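# Fit the camshaft into the engine case, gears timed

## Task

Put the camshaft into the engine case, which is free-standing on the table: push its shaft fully into the open bearing at the front of the case so the large cam gear engages the small crank gear with correct timing, meaning the small gear's marked tooth lands in one of the two marked gaps on the large gear as they rotate. The case must end up still standing upright.

## Robot and tools

Robot: two arms, left_arm and right_arm, each with a parallel two-finger gripper. Bases (scene frame): left_arm near (+0.010, +0.304, +0.025) m, right_arm near (+0.014, -0.350, +0.031) m. The scene frame has its origin at table-top height midway between the arms, +z up, +x outward over the table, and left_arm on the +y side. Arm names do not match left or right in images. The fingers point along the gripper's +z axis and close along its y axis. end_effector_position is the point between the finger pads, just behind the tips.

Command rows. A row is always 14 numbers in [-1, 1] covering both arms, even if one stays still: dx, dy, dz, rx, ry, rz, opening for left_arm, then the same seven for right_arm. The first six numbers of each arm are an offset, not a pose: a displacement along the scene-frame axes from that arm's Hand target as it stood when the action or move began, with rotation about the gripper's own position. Scale: 1.0 equals 0.6 m of travel or 180 degrees; rx, ry, rz form one rotation vector. Sending the same offset again moves the arm further. Six zeros re-command the current Hand target. Opening is absolute, not an offset: +1 fully open (about 87 mm between pads), 0 about 43 mm, -1 closed. A 0 in the opening slot is a real command, so repeat the current opening to leave a gripper alone.

execute_actions(actions, cameras): actions is a list of actions; each action is a table of up to 15 rows, one per 1/30 s step, all rows measured from that action's start pose (not from the previous row). A short table repeats its final row to fill 15 steps. An empty list moves nothing and returns images of all cameras plus full state. cameras picks image names; ["all"] for all, [] for none.

move(target, speed, blend, opening_speed, blocking, cameras): drives each gripper in a straight line to its target. target is one 14-number row or a list of up to 15 rows; every row in a list is an offset from the same starting Hand targets. speed is top path speed in m/s (0.002 to 2.9, default 0.25; rotation up to twice that in rad/s), one value or one per target. blend in metres rounds corners between listed targets (0 means stop at each). opening_speed is the rate of finger change per second on the -1..+1 scale, at least 0.2. blocking=false returns after about 0.5 s while motion continues. All paths end together and are capped at 10 s. Moves do not avoid obstacles or the other arm; faster moves lag and overshoot more, and push harder on contact. Keep paths away from an arm's own base.

wait(seconds 0 to 10): lets time pass holding commands. stop(): brakes a running move. zoom_image(camera, region [x0, y0, x1, y1] pixels, at most 504 by 504): enlarges part of the latest image of cam_head_left, cam_head_right, cam_high, cam_low, cam_left_wrist or cam_right_wrist (all 896x504). read_manual(section "licences") shows licence text only. finished_scene(scene) ends the scene for good; the goal must hold without the robot.

Results: per arm, end_effector_position (m) and end_effector_quat_wxyz in the scene frame, Hand target (the last commanded pose after clipping; next offsets count from it), grip_measured on the opening scale, Joint positions (gripper last, 0 closed to 1 open), Joint torques, Joint velocities (maybe marked within noise), Tool commands, motor temperatures and step readings. A move adds a move: line saying how it ended (done, off_target, moving, held, fault) and which limits acted (paced = pose clipped, held = steps withheld). Done means within 10 mm and 2 degrees; it says nothing about contact.

Practical notes: orientation commands are clipped to 40 degrees from the measured pose each step. Friction and gravity can leave a gripper short, low or tilted, especially at long reach; check after each move and send the remaining offset. Reported positions can be off by a few cm. To grip, command an opening about 0.04 below the reading at first contact for full force (about 20 N per pad). An arm blocked by something keeps pushing until commanded back past its gripper. Motors heat when holding loads, stretched or pushing; MOTOR HOT appears at 75 °C, at 90 °C the arm folds and stops working. Thinking time lets the scene run.

Avoid: dropping parts or releasing them while moving, fast impacts, hard pushes on heavy or fixed things, knocking the engine case over, anything leaving the table, the two arms or their grippers and wrist cameras touching each other, and strain on camera cables. Occasional external nudges may move loose parts.

Each tool is called as name(argument=value, ...) on one line, values as JSON.

## Session

execute_actions(actions=[])

Scene clock: 0.00 s.
left_arm: end_effector_position=(+0.2761, +0.2475, +0.0832) grip_measured=+1.000 end_effector_quat_wxyz=(+0.489, -0.231, +0.841, -0.007) | right_arm: end_effector_position=(+0.2485, -0.2082, +0.2399) grip_measured=+0.980 end_effector_quat_wxyz=(+0.560, +0.105, +0.766, +0.299)
Joint positions: left_arm=[-0.473 0.969 0.323 -0.055 -0.629 -0.743 1] | right_arm=[0.613 0.494 0.463 -0.172 0.254 0.678 0.99]
Joint velocities: within noise
Joint torques (N m): no reading
Motor temperatures (°C): left_arm=[21 29 27 30 22 24 22] | right_arm=[23 29 26 26 19 24 20]
Heat: left arm: 30 °C; right arm: 29 °C.
Hand target: left_arm +0.2784, +0.2462, +0.0872; +0.493, -0.232, +0.839, -0.011 | right_arm +0.2495, -0.2076, +0.2478; +0.565, +0.106, +0.759, +0.304
Tool commands: left_gripper/opening=+1.0 right_gripper/opening=+1.0

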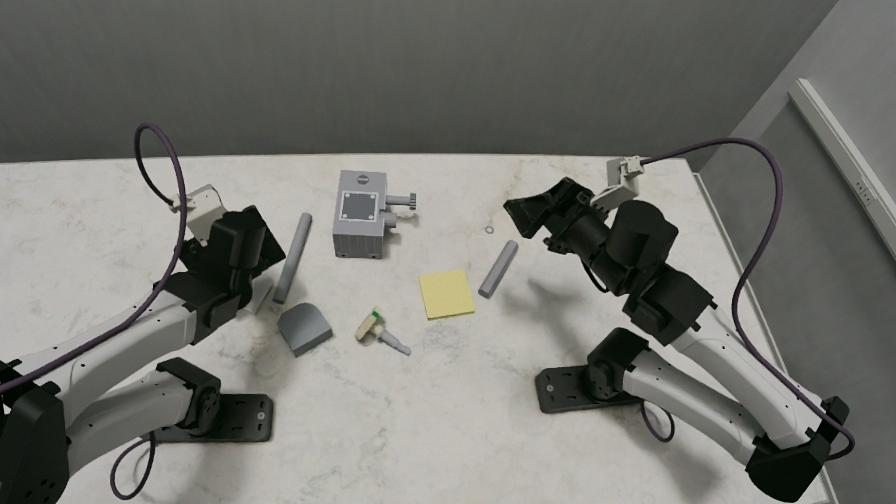

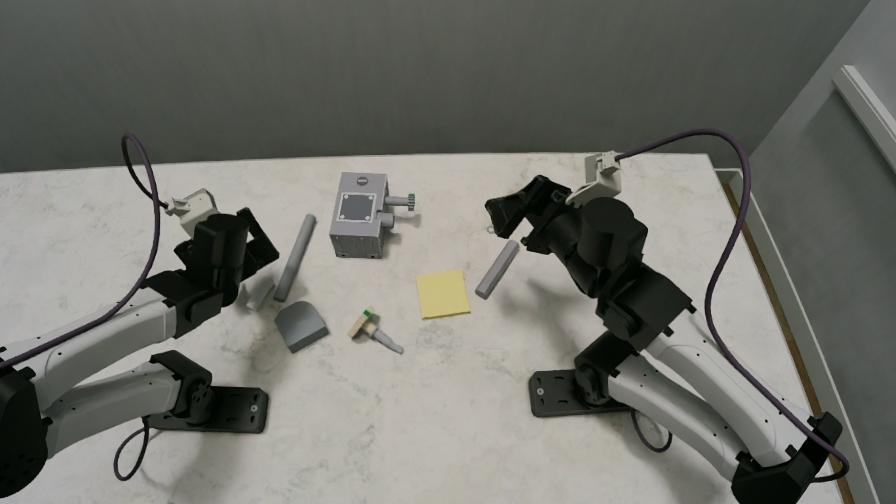

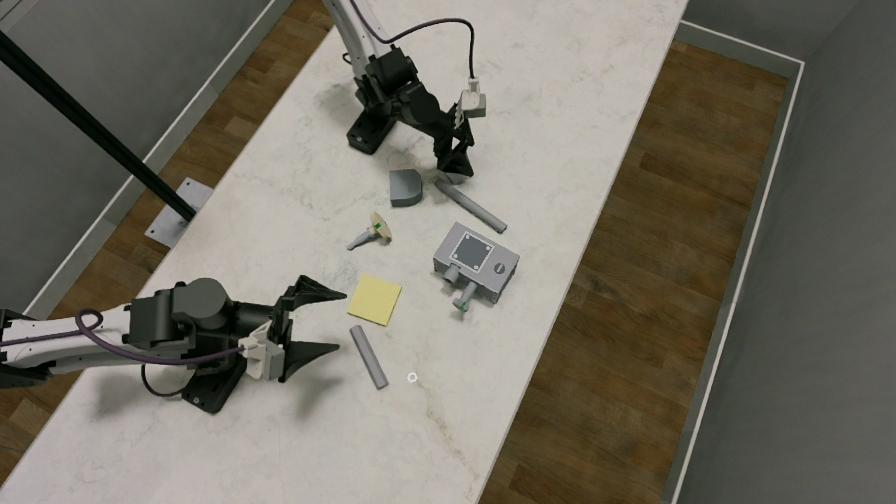

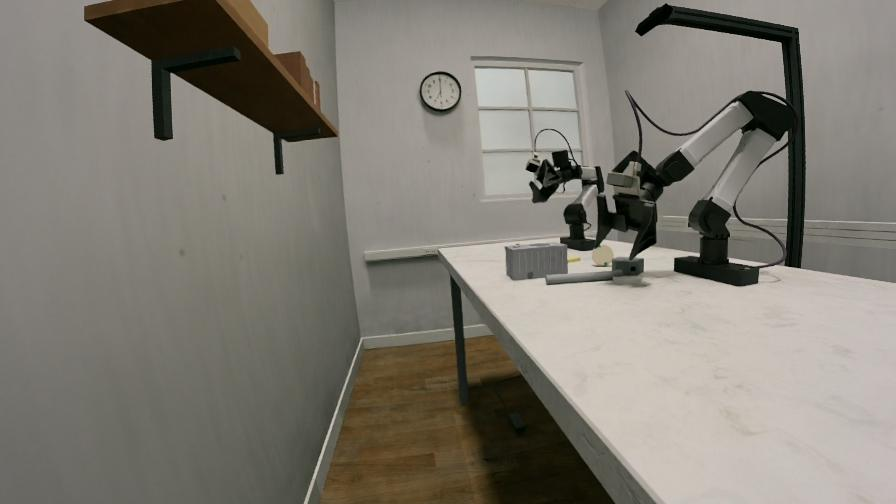

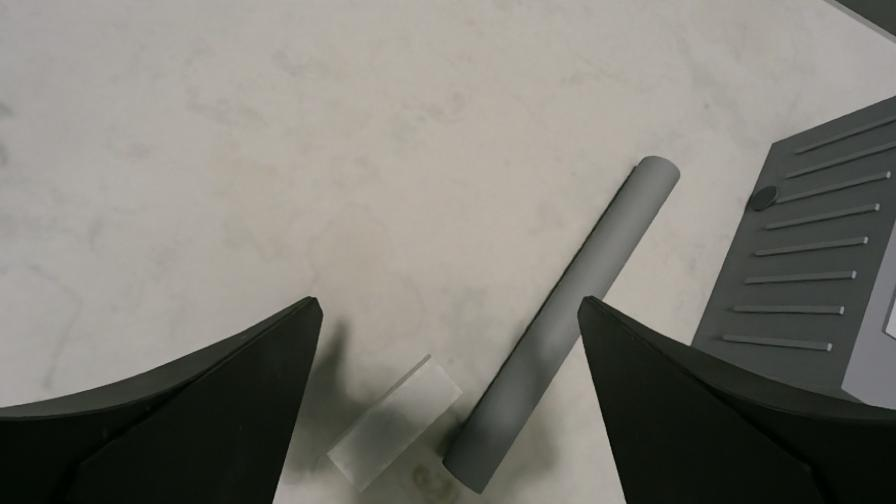

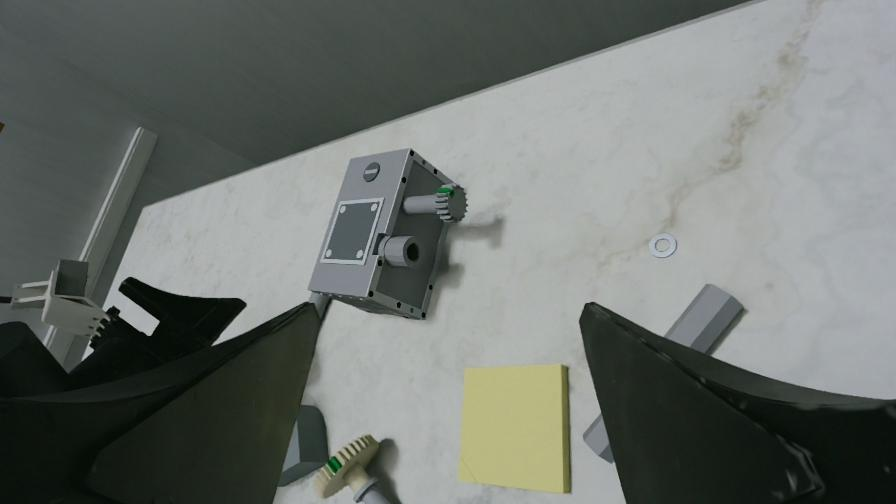

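zoom_image(camera="cam_head_right", region=[320, 290, 440, 370])

zoom_image(camera="cam_head_left", region=[310, 155, 460, 275])

zoom_image(camera="cam_high", region=[330, 195, 530, 325])

zoom_image(camera="cam_right_wrist", region=[300, 130, 500, 330])

zoom_image(camera="cam_right_wrist", region=[280, 400, 460, 504])

zoom_image(camera="cam_low", region=[490, 230, 660, 300])

Scaled by 4.200.

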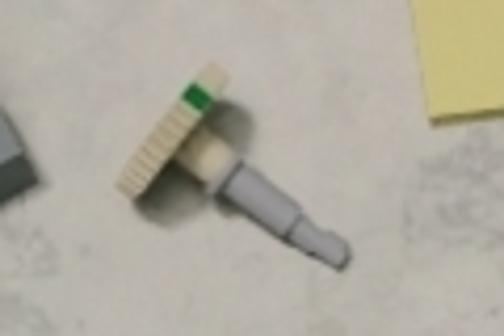

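Scaled by 3.360.

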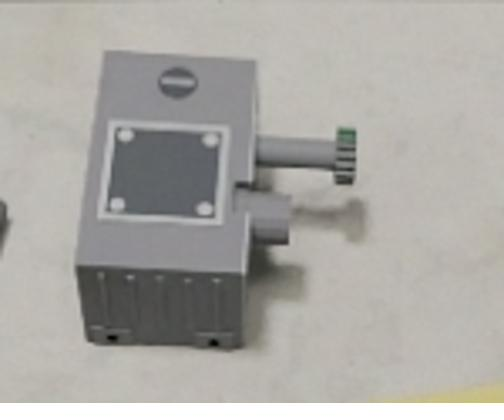

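Scaled by 2.520.

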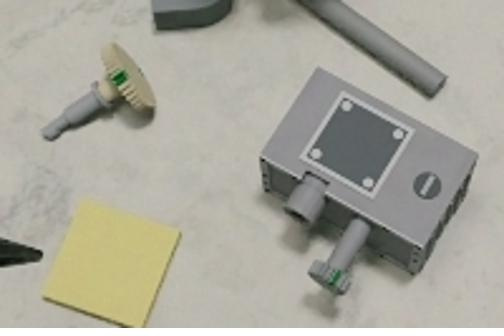

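Scaled by 2.520.

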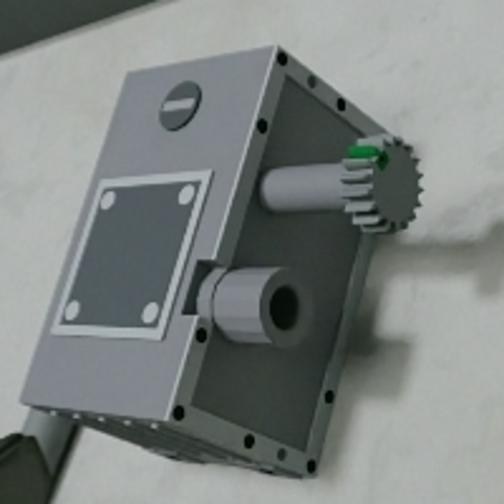

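Scaled by 2.800.

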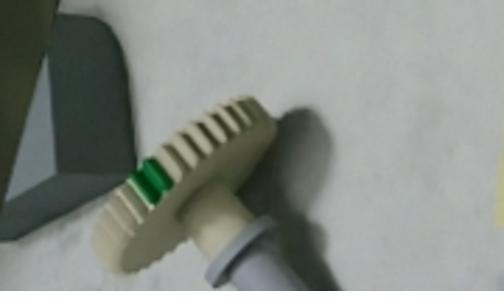

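Scaled by 2.965.

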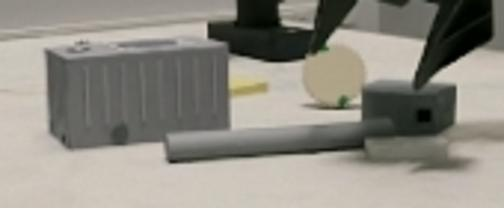

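move(target=[0,0,0,0,0,0,1,-0.196,0.359,-0.03,-0.601,-0.1965,0.598,0.5], speed=0.5, cameras=["cam_head_right","cam_right_wrist","cam_high"])

Scene clock: 83.23 s.
left_arm: end_effector_position=(+0.2761, +0.2475, +0.0832) grip_measured=+1.000 end_effector_quat_wxyz=(+0.489, -0.231, +0.841, -0.007) | right_arm: end_effector_position=(+0.1301, +0.0027, +0.2257) grip_measured=+0.500 end_effector_quat_wxyz=(-0.146, +0.938, -0.311, +0.044)
Joint positions: left_arm=[-0.473 0.969 0.323 -0.055 -0.629 -0.743 1] | right_arm=[1.418 1.774 1.781 -1.301 0.134 -1.103 0.75]
Joint torques (N m): left_arm=[0.16 -1.68 8.66 1.68 -0.18 0.08] | right_arm=[0.01 -7.94 9.72 0.76 0.15 -0.08]
Motor temperatures (°C): left_arm=[21 28 34 33 22 23 22] | right_arm=[23 29 34 33 19 23 20]
Heat: left arm: 34 °C; right arm: 34 °C.
Hand target: left_arm +0.2784, +0.2462, +0.0872; +0.493, -0.232, +0.839, -0.011 | right_arm +0.1318, +0.0078, +0.2296; -0.150, +0.939, -0.305, +0.048
Off the commanded pose: left_arm 0.005 m, 1 deg | right_arm 0.007 m, 1 deg.
move: done
camera_calibration:
cam_right_wrist: T_world_to_cam=[[0.577446, 0.758764, 0.301386, -0.147387], [0.380938, -0.576905, 0.722542, -0.18955], [0.72211, -0.30242, -0.622173, 0.191727], [0, 0, 0, 1]] pos_world=[0.0188668, 0.0604615, 0.300666]
Images, in order (width x height): cam_head_right 896x504, cam_high 896x504, cam_right_wrist 896x504.

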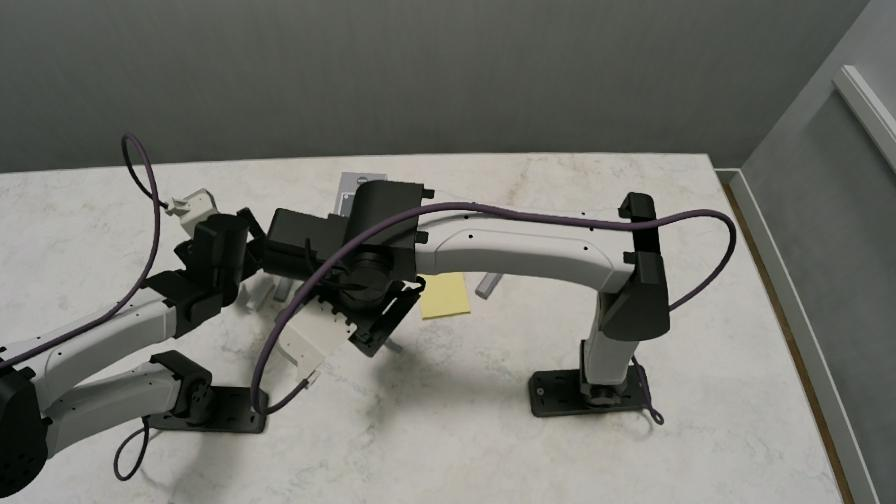

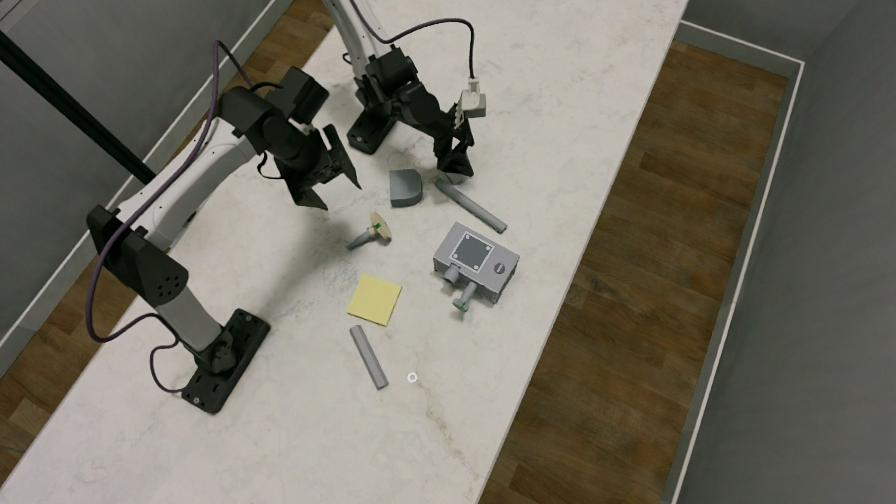

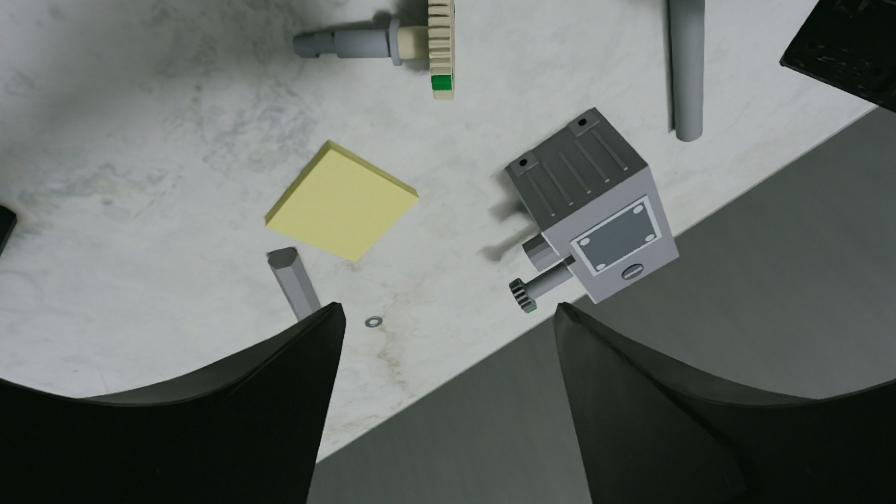

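move(target=[0,0,0,0,0,0,1,0.045,0.049,-0.21,0,0,0,0.5], cameras=["cam_right_wrist","cam_high","cam_head_right","cam_low"])

zoom_image(camera="cam_high", region=[260, 100, 460, 260])

zoom_image(camera="cam_low", region=[540, 190, 680, 300])

Scene clock: 98.80 s.
left_arm: end_effector_position=(+0.2761, +0.2475, +0.0832) grip_measured=+1.000 end_effector_quat_wxyz=(+0.489, -0.231, +0.841, -0.007) | right_arm: end_effector_position=(+0.1575, +0.0342, +0.1069) grip_measured=+0.500 end_effector_quat_wxyz=(-0.148, +0.938, -0.309, +0.052)
Joint positions: left_arm=[-0.473 0.969 0.323 -0.055 -0.629 -0.743 1] | right_arm=[1.365 1.901 1.464 -0.849 0.134 -1.16 0.75]
Joint torques (N m): left_arm=[0.17 -1.69 8.62 1.68 -0.18 0.07] | right_arm=[-0.54 -10.19 6.53 1 0.01 -0.09]
Heat: left arm: 34 °C; right arm: 34 °C.
Hand target: left_arm +0.2784, +0.2462, +0.0872; +0.493, -0.232, +0.839, -0.011 | right_arm +0.1587, +0.0373, +0.1037; -0.150, +0.939, -0.305, +0.048
Off the commanded pose: left_arm 0.005 m, 1 deg | right_arm 0.005 m, 1 deg.
move: done
camera_calibration:
cam_right_wrist: T_world_to_cam=[[0.571572, 0.760232, 0.308792, -0.151252], [0.370497, -0.574883, 0.729549, -0.0951395], [0.732146, -0.302583, -0.610251, 0.104667], [0, 0, 0, 1]] pos_world=[0.0450688, 0.0919634, 0.179988]
Images, in order (width x height): cam_head_right 896x504, cam_high 896x504, cam_low 896x504, cam_right_wrist 896x504.

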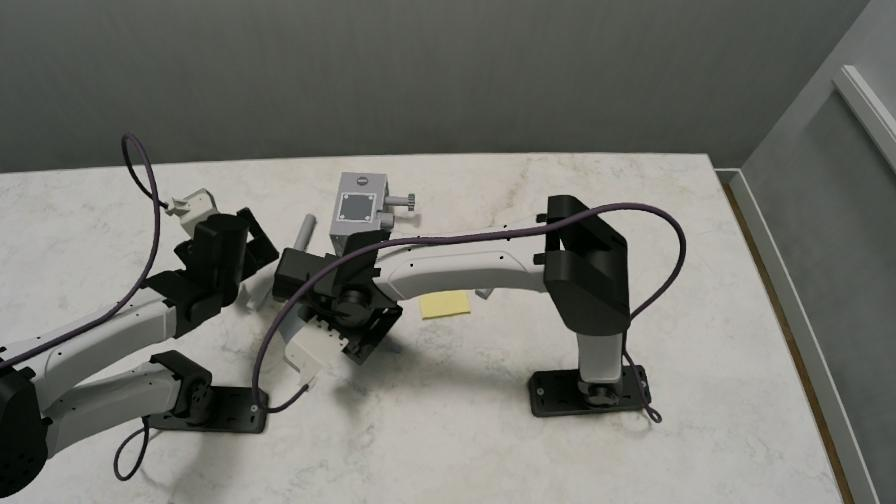

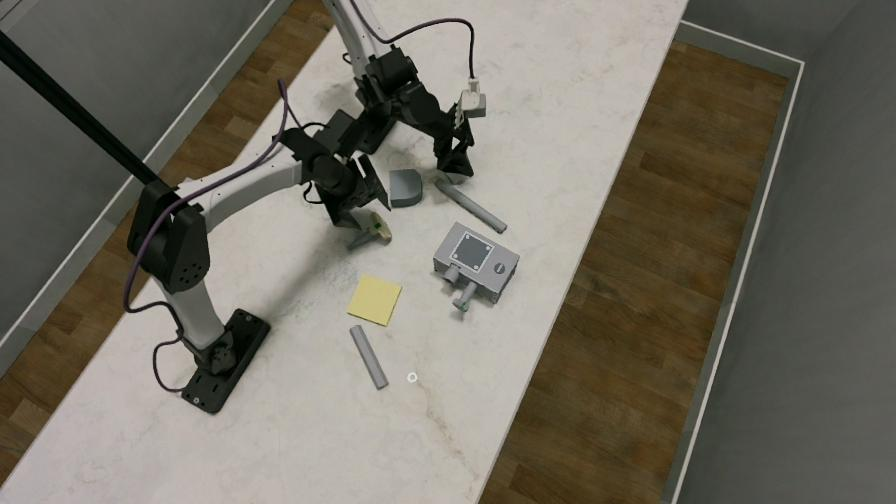

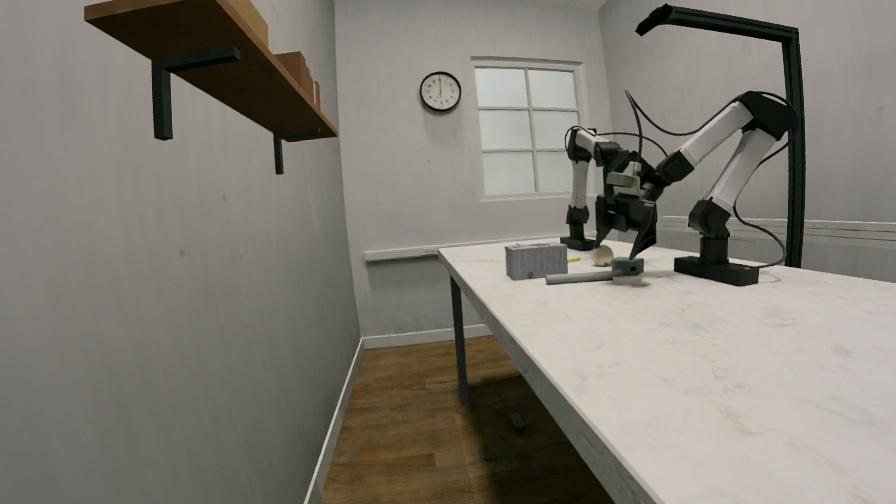

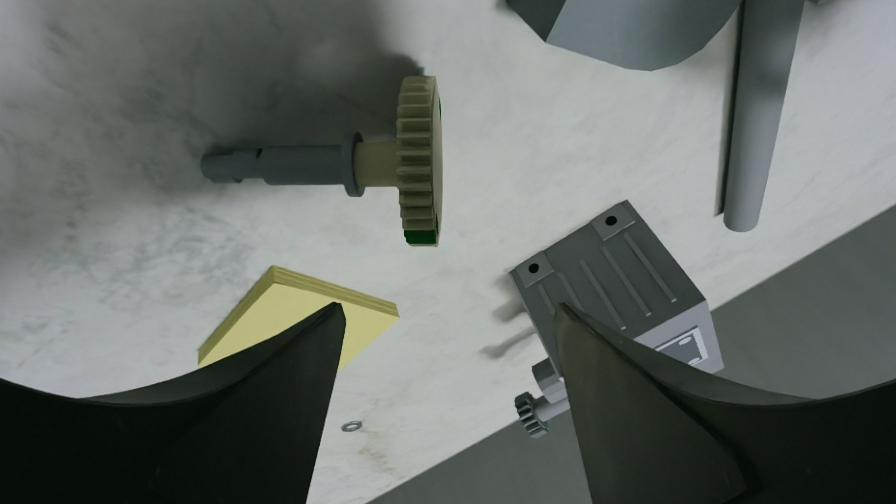

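Scaled by 2.520.

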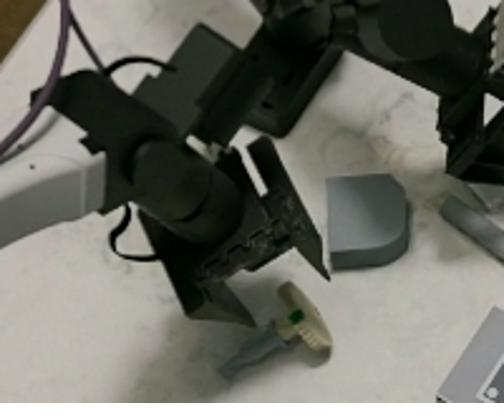

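Scaled by 3.600.

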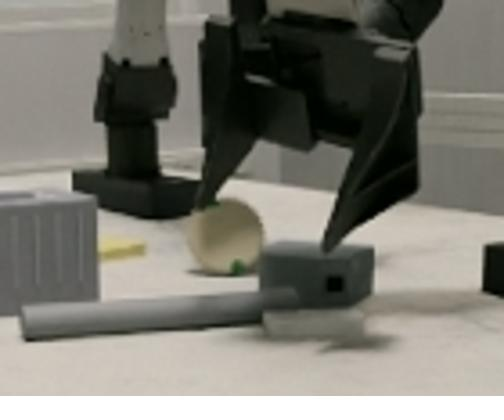

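move(target=[0,0,0,0,0,0,1,0.006,0.008,-0.0845,0,0,0,0.2], speed=0.12, cameras=["cam_right_wrist","cam_high"])

zoom_image(camera="cam_high", region=[310, 160, 430, 260])

Scene clock: 115.57 s.
left_arm: end_effector_position=(+0.2761, +0.2475, +0.0832) grip_measured=+1.000 end_effector_quat_wxyz=(+0.489, -0.231, +0.841, -0.007) | right_arm: end_effector_position=(+0.1610, +0.0403, +0.0583) grip_measured=+0.200 end_effector_quat_wxyz=(-0.150, +0.938, -0.309, +0.052)
Joint positions: left_arm=[-0.473 0.969 0.323 -0.055 -0.629 -0.743 1] | right_arm=[1.36 1.973 1.362 -0.669 0.133 -1.166 0.6]
Joint torques (N m): left_arm=[0.18 -1.63 8.69 1.68 -0.19 0.09] | right_arm=[-0.59 -10.28 6.13 1.03 -0.03 -0.06]
Heat: left arm: 35 °C; right arm: 33 °C.
Hand target: left_arm +0.2784, +0.2462, +0.0872; +0.493, -0.232, +0.839, -0.011 | right_arm +0.1623, +0.0420, +0.0530; -0.150, +0.939, -0.305, +0.048
Off the commanded pose: left_arm 0.005 m, 1 deg | right_arm 0.006 m, 1 deg.
move: done
camera_calibration:
cam_right_wrist: T_world_to_cam=[[0.57017, 0.759443, 0.313293, -0.14284], [0.369894, -0.577832, 0.727523, -0.0571101], [0.733543, -0.298927, -0.610375, 0.0738894], [0, 0, 0, 1]] pos_world=[0.048367, 0.0975667, 0.1314]
Images, in order (width x height): cam_high 896x504, cam_right_wrist 896x504.

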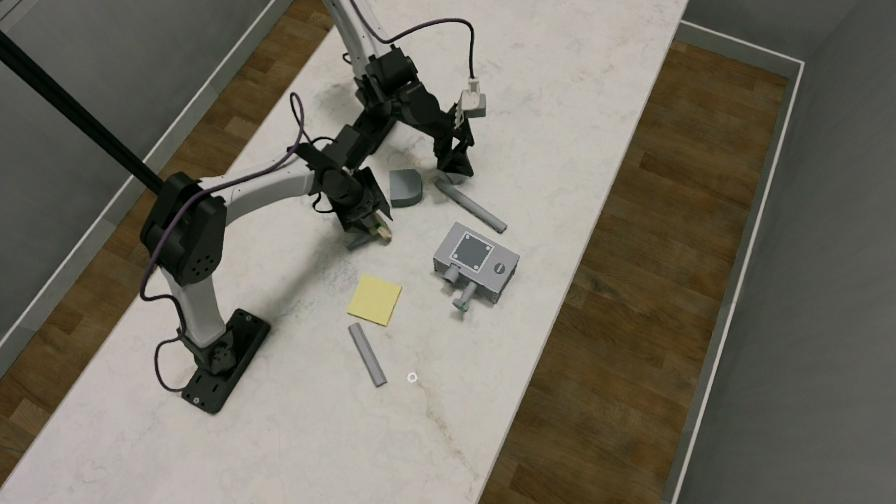

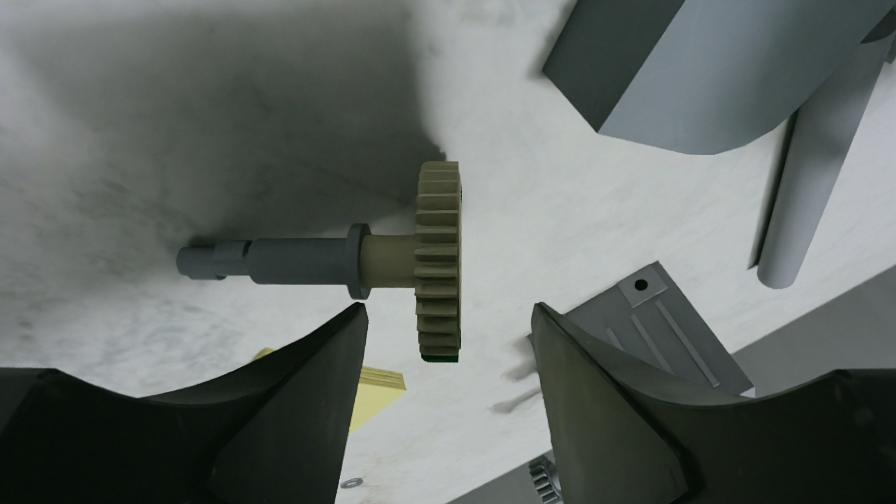

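Scaled by 4.200.

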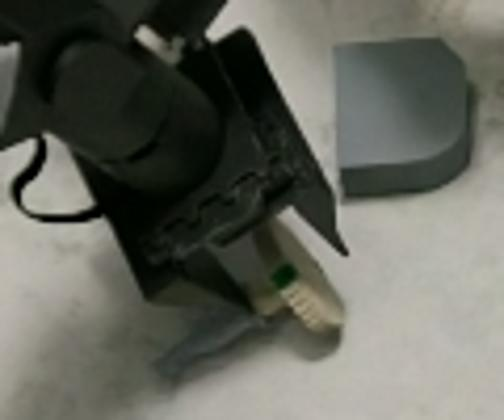

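move(target=[0,0,0,0,0,0,1,-0.003,-0.004,-0.002,0,0,0,-0.9], opening_speed=0.4, cameras=["cam_right_wrist","cam_high"])

Scene clock: 125.67 s.
left_arm: end_effector_position=(+0.2761, +0.2475, +0.0832) grip_measured=+1.000 end_effector_quat_wxyz=(+0.489, -0.231, +0.841, -0.007) | right_arm: end_effector_position=(+0.1607, +0.0388, +0.0553) grip_measured=-0.650 end_effector_quat_wxyz=(-0.149, +0.938, -0.309, +0.052)
Joint positions: left_arm=[-0.473 0.969 0.323 -0.055 -0.629 -0.743 1] | right_arm=[1.36 1.973 1.35 -0.658 0.133 -1.167 0.175]
Joint torques (N m): left_arm=[0.13 -1.68 8.68 1.67 -0.19 0.07] | right_arm=[-0.32 -10.93 5.72 1 0 -0.06]
Heat: left arm: 35 °C; right arm: 33 °C.
Hand target: left_arm +0.2784, +0.2462, +0.0872; +0.493, -0.232, +0.839, -0.011 | right_arm +0.1605, +0.0397, +0.0519; -0.150, +0.939, -0.305, +0.048
Off the commanded pose: left_arm 0.005 m, 1 deg | right_arm 0.004 m, 1 deg.
move: done
camera_calibration:
cam_right_wrist: T_world_to_cam=[[0.569974, 0.760275, 0.311628, -0.140464], [0.370388, -0.576282, 0.7285, -0.055883], [0.733445, -0.299803, -0.610063, 0.07198], [0, 0, 0, 1]] pos_world=[0.047966, 0.0961668, 0.128396]
Images, in order (width x height): cam_high 896x504, cam_right_wrist 896x504.

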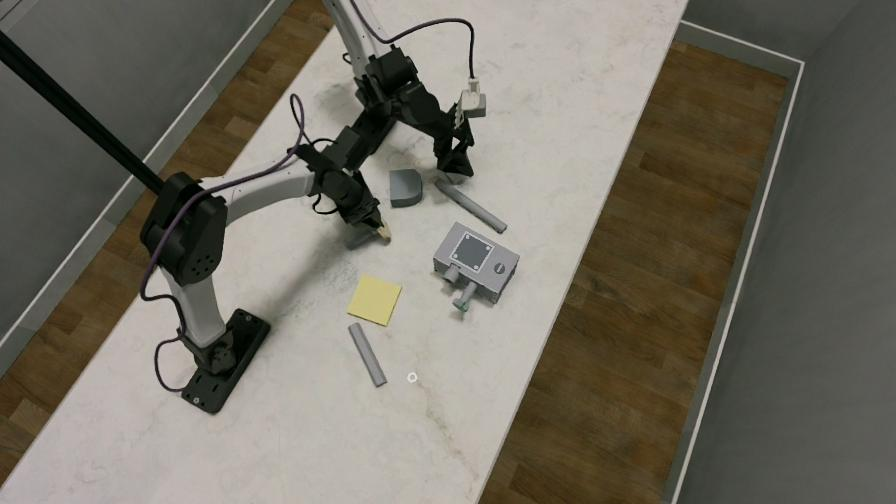

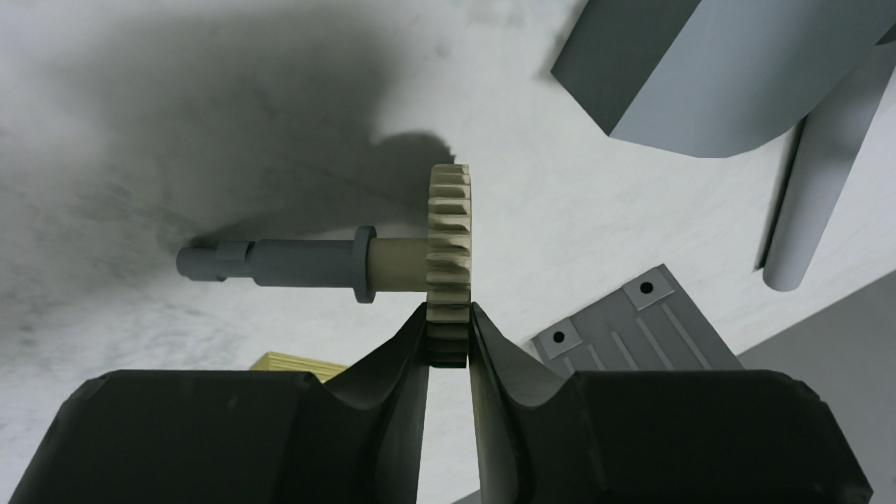

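move(target=[[0,0,0,0,0,0,1,0,0,0.12,0,0,0,-0.9],[0,0,0,0,0,0,1,0.324,-0.333,0.18,0.040,0.127,-0.792,-0.9]], blend=0.03, speed=0.3, cameras=["all"])

zoom_image(camera="cam_head_left", region=[320, 150, 500, 290])

zoom_image(camera="cam_high", region=[370, 200, 530, 340])

Scene clock: 140.73 s.
left_arm: end_effector_position=(+0.2761, +0.2475, +0.0832) grip_measured=+1.000 end_effector_quat_wxyz=(+0.489, -0.231, +0.841, -0.007) | right_arm: end_effector_position=(+0.3530, -0.1653, +0.1571) grip_measured=-0.650 end_effector_quat_wxyz=(-0.001, -0.004, +1.000, -0.007)
Joint positions: left_arm=[-0.473 0.969 0.323 -0.055 -0.629 -0.743 1] | right_arm=[0.458 2.21 2.171 -1.539 0.012 0.449 0.175]
Joint torques (N m): left_arm=[0.18 -1.69 8.65 1.69 -0.2 0.07] | right_arm=[0.02 -11.92 9.52 0.28 -0.03 0.13]
Motor temperatures (°C): left_arm=[20 28 35 33 22 23 22] | right_arm=[23 35 33 28 19 23 20]
Heat: left arm: 35 °C; right arm: 35 °C.
Hand target: left_arm +0.2784, +0.2462, +0.0872; +0.493, -0.232, +0.839, -0.011 | right_arm +0.3549, -0.1602, +0.1599; -0.001, +0.001, +1.000, +0.001
Off the commanded pose: left_arm 0.005 m, 1 deg | right_arm 0.006 m, 1 deg.
move: done
camera_calibration:
cam_right_wrist: T_world_to_cam=[[-0.0000700207, -0.999905, 0.0138043, -0.169615], [-0.643206, 0.0106149, 0.76562, 0.130053], [-0.765693, -0.00882541, -0.643145, 0.514265], [0, 0, 0, 1]] pos_world=[0.477408, -0.166441, 0.233517]

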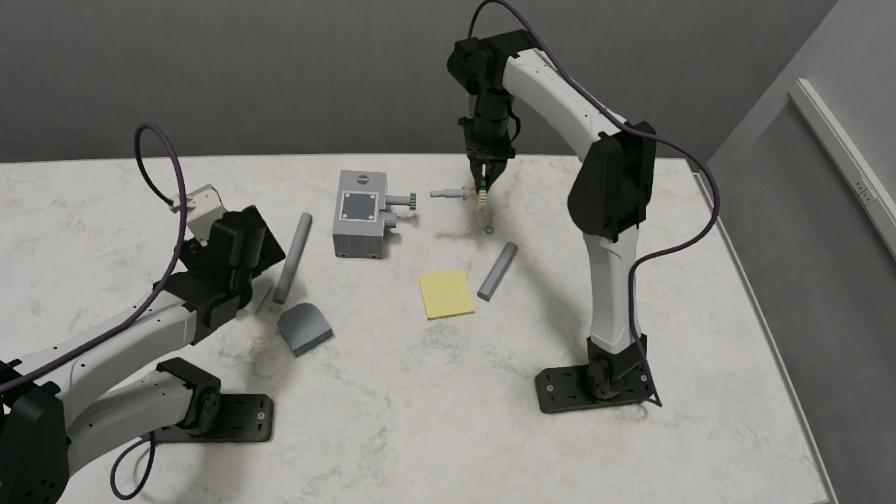

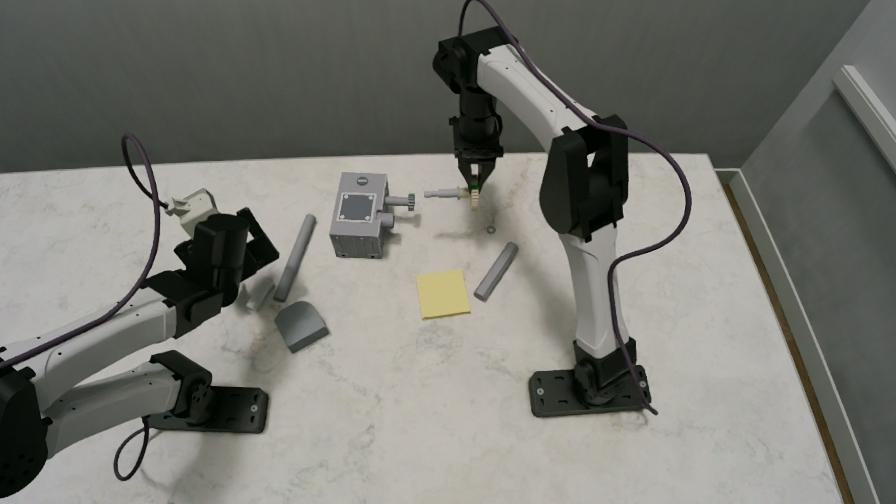

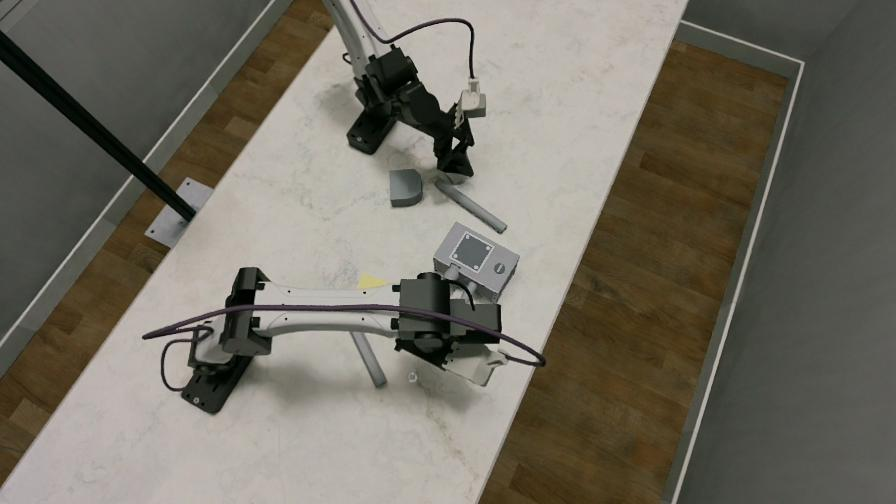

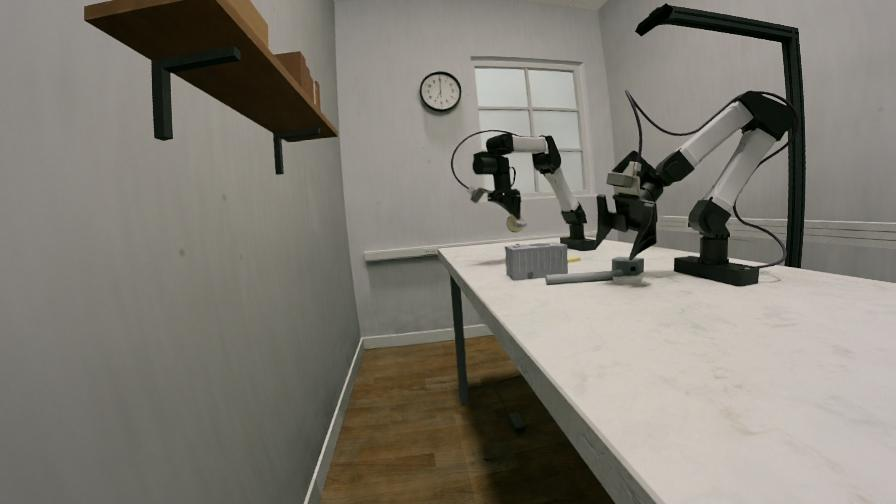

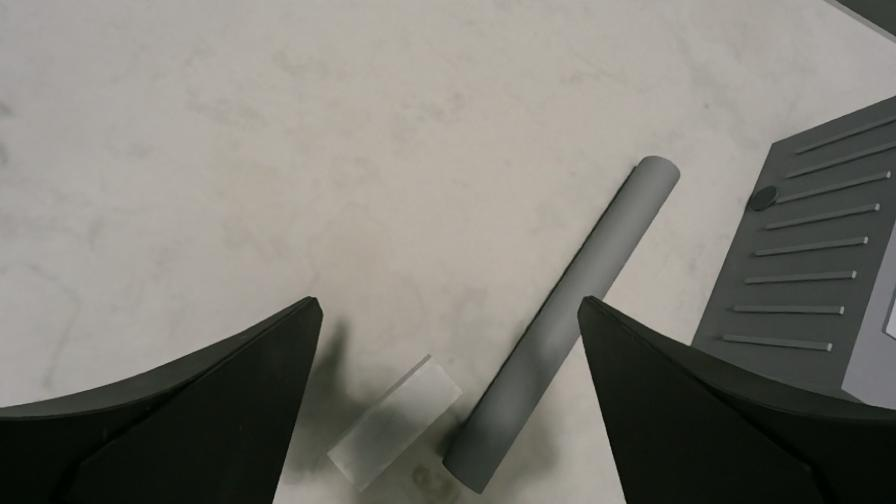

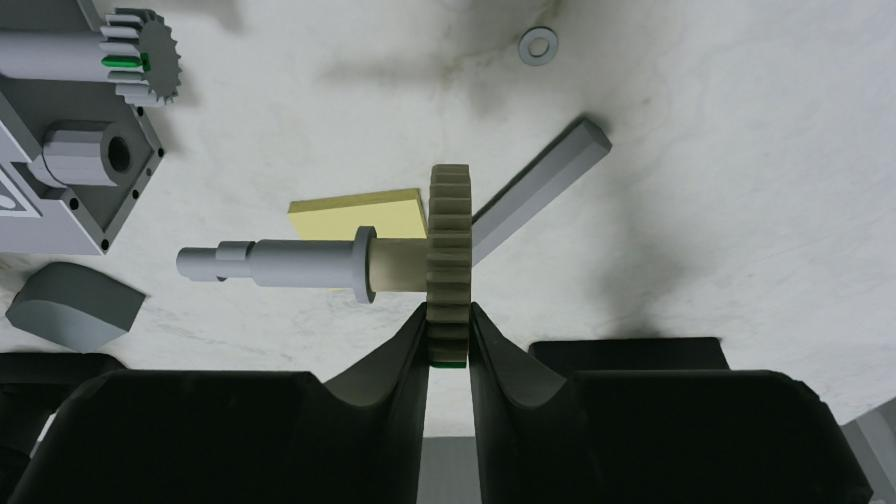

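Scaled by 2.800.

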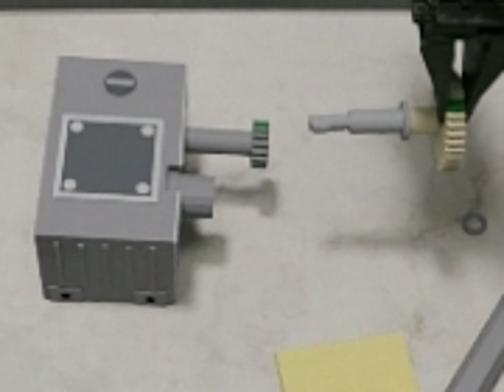

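Scaled by 3.150.

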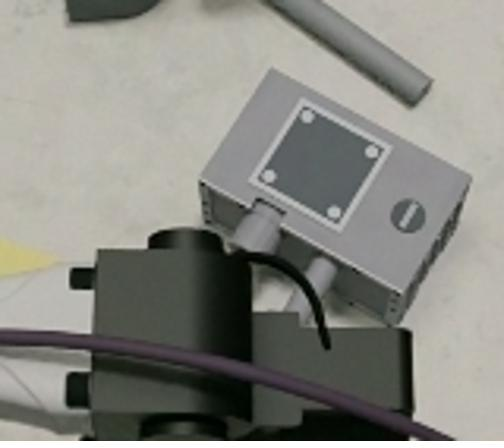

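move(target=[0,0,0,0,0,0,1,-0.113,0.033,-0.148,-0.0941,-0.1929,0.0297,-0.9], cameras=["cam_right_wrist","cam_head_left","cam_low"])

zoom_image(camera="cam_head_left", region=[400, 170, 520, 290])

zoom_image(camera="cam_low", region=[480, 200, 620, 300])

Scene clock: 202.53 s.
left_arm: end_effector_position=(+0.2761, +0.2475, +0.0832) grip_measured=+1.000 end_effector_quat_wxyz=(+0.489, -0.231, +0.841, -0.007) | right_arm: end_effector_position=(+0.2795, -0.1447, +0.0551) grip_measured=-0.650 end_effector_quat_wxyz=(+0.266, -0.063, +0.948, -0.162)
Joint positions: left_arm=[-0.473 0.969 0.323 -0.055 -0.629 -0.743 1] | right_arm=[0.9 1.863 1.184 -0.753 0.621 0.72 0.175]
Joint torques (N m): left_arm=[0.12 -1.66 8.62 1.68 -0.2 0.08] | right_arm=[-0.21 -14.71 5.7 0.79 0.61 0.16]
Motor temperatures (°C): left_arm=[20 27 36 34 22 23 22] | right_arm=[23 43 36 25 19 23 21]
Heat: left arm: 36 °C; right arm: 43 °C.
Hand target: left_arm +0.2784, +0.2462, +0.0872; +0.493, -0.232, +0.839, -0.011 | right_arm +0.2871, -0.1404, +0.0710; +0.296, -0.045, +0.943, -0.144
Off the commanded pose: left_arm 0.005 m, 1 deg | right_arm 0.018 m, 5 deg.
move: off_target (right_arm)
camera_calibration:
cam_right_wrist: T_world_to_cam=[[0.0266459, -0.940828, 0.337836, -0.164385], [-0.949693, 0.081671, 0.302347, 0.282123], [-0.312048, -0.328896, -0.891321, 0.233183], [0, 0, 0, 1]] pos_world=[0.345074, -0.101007, 0.178077]
Images, in order (width x height): cam_head_left 896x504, cam_low 896x504, cam_right_wrist 896x504.

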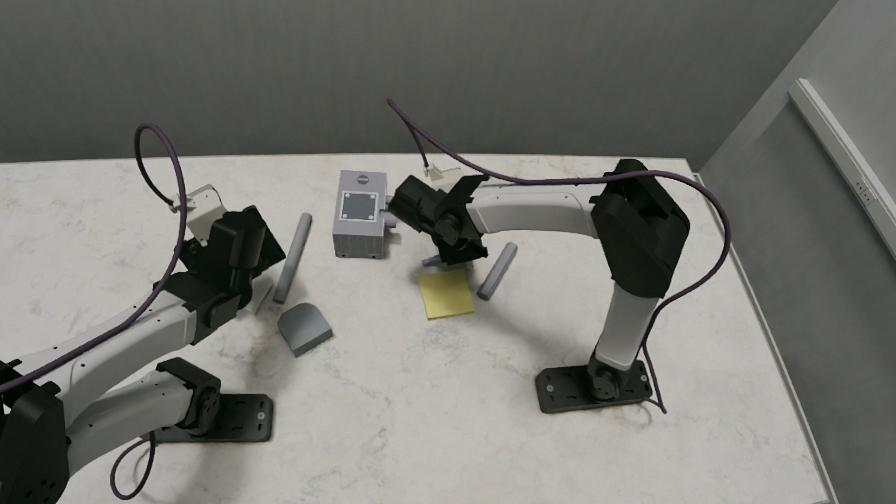

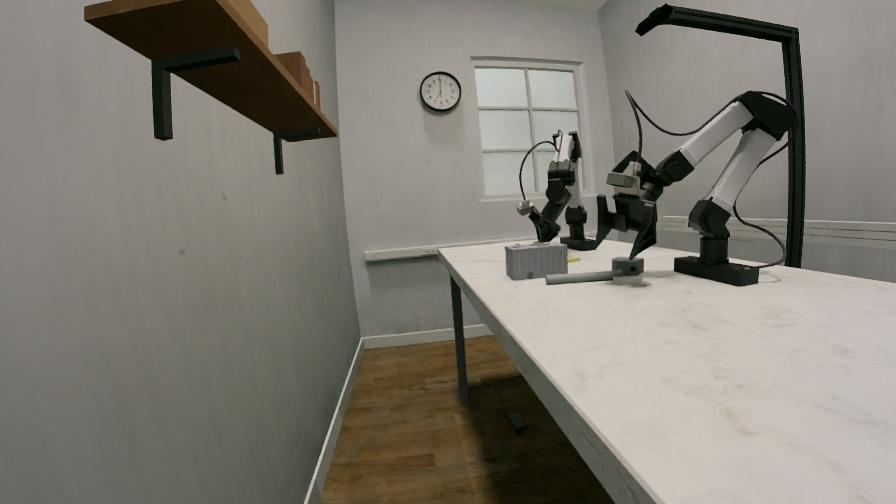

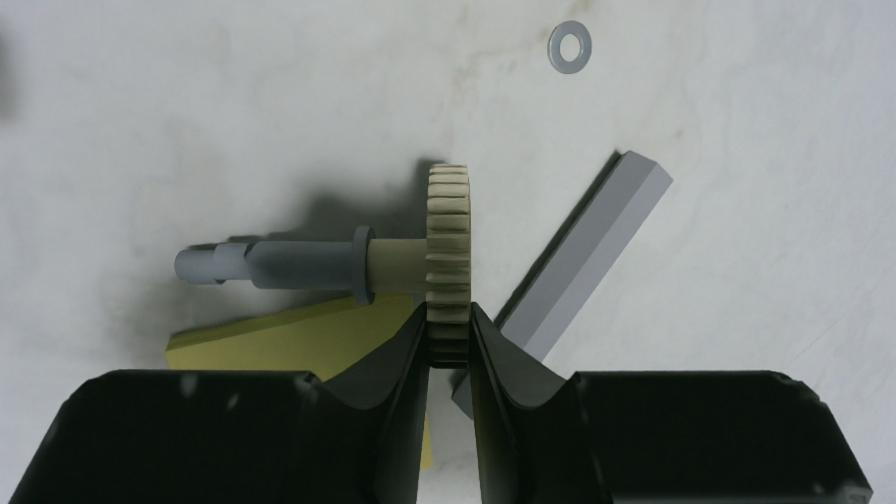

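Scaled by 4.200.

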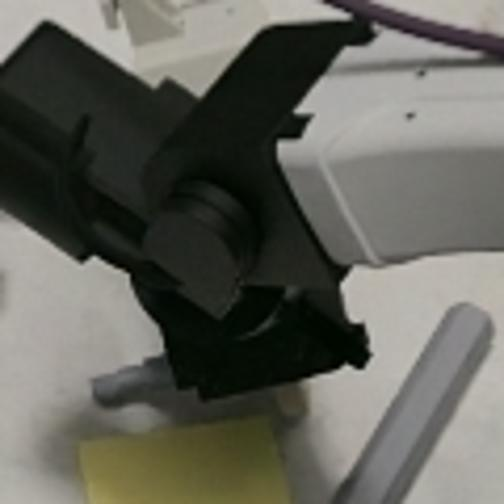

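Scaled by 3.600.

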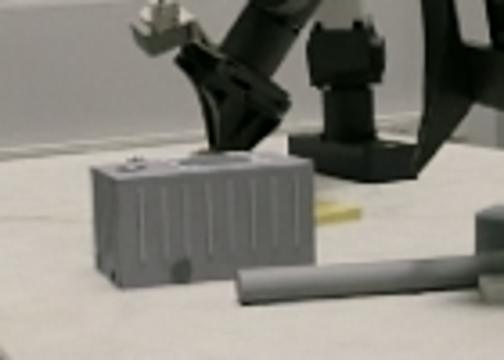

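move(target=[0,0,0,0,0,0,1,0,0,-0.003,0,0,0,-0.9], speed=0.05)

move(target=[0,0,0,0,0,0,1,0,0,0,0,0,0,-0.25], opening_speed=0.5, cameras=["cam_right_wrist"])

Scene clock: 210.87 s.
left_arm: end_effector_position=(+0.2761, +0.2475, +0.0832) grip_measured=+1.000 end_effector_quat_wxyz=(+0.489, -0.231, +0.841, -0.007) | right_arm: end_effector_position=(+0.2806, -0.1434, +0.0552) grip_measured=-0.650 end_effector_quat_wxyz=(+0.269, -0.062, +0.948, -0.160)
Joint positions: left_arm=[-0.473 0.969 0.323 -0.055 -0.629 -0.743 1] | right_arm=[0.9 1.863 1.184 -0.745 0.621 0.721 0.175]
Joint torques (N m): left_arm=[0.23 -1.69 8.66 1.68 -0.18 0.09] | right_arm=[-0.2 -14.38 5.29 0.84 0.62 0.17]
Heat: left arm: 36 °C; right arm: 45 °C.
Hand target: left_arm +0.2784, +0.2462, +0.0872; +0.493, -0.232, +0.839, -0.011 | right_arm +0.2871, -0.1404, +0.0692; +0.296, -0.045, +0.943, -0.144
Off the commanded pose: left_arm 0.005 m, 1 deg | right_arm 0.016 m, 4 deg.
move: off_target (right_arm)

Scene clock: 212.37 s.
left_arm: end_effector_position=(+0.2761, +0.2475, +0.0832) grip_measured=+1.000 end_effector_quat_wxyz=(+0.489, -0.231, +0.841, -0.007) | right_arm: end_effector_position=(+0.2824, -0.1436, +0.0560) grip_measured=-0.250 end_effector_quat_wxyz=(+0.274, -0.060, +0.946, -0.162)
Joint positions: left_arm=[-0.473 0.969 0.323 -0.055 -0.629 -0.743 1] | right_arm=[0.9 1.863 1.184 -0.741 0.631 0.722 0.375]
Joint torques (N m): left_arm=[0.2 -1.76 8.66 1.68 -0.2 0.09] | right_arm=[-0.14 -14.41 5.26 0.8 0.53 0.16]
Heat: left arm: 36 °C; right arm: 45 °C.
Hand target: left_arm +0.2784, +0.2462, +0.0872; +0.493, -0.232, +0.839, -0.011 | right_arm +0.2871, -0.1404, +0.0692; +0.296, -0.045, +0.943, -0.144
Off the commanded pose: left_arm 0.005 m, 1 deg | right_arm 0.014 m, 4 deg.
move: off_target (right_arm)
camera_calibration:
cam_right_wrist: T_world_to_cam=[[0.0191078, -0.942073, 0.334865, -0.161601], [-0.954114, 0.082924, 0.287733, 0.286806], [-0.298833, -0.324997, -0.89726, 0.232358], [0, 0, 0, 1]] pos_world=[0.34617, -0.100508, 0.180076]
Images, in order (width x height): cam_right_wrist 896x504.

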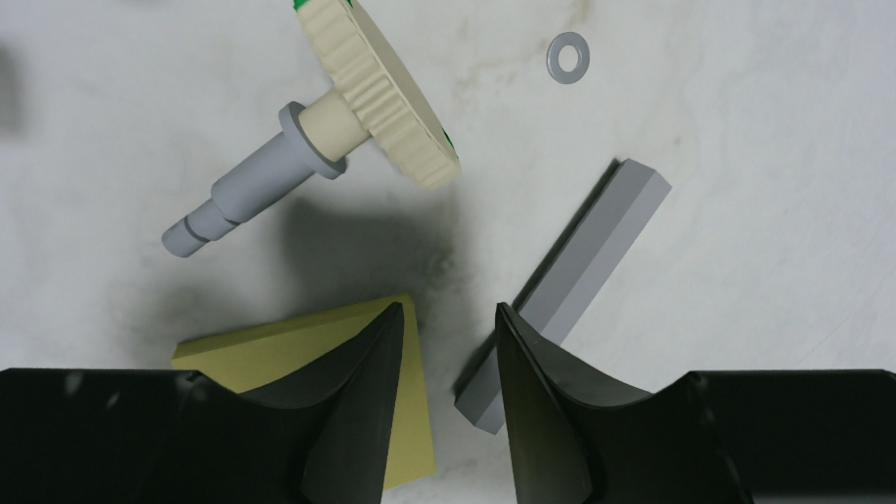

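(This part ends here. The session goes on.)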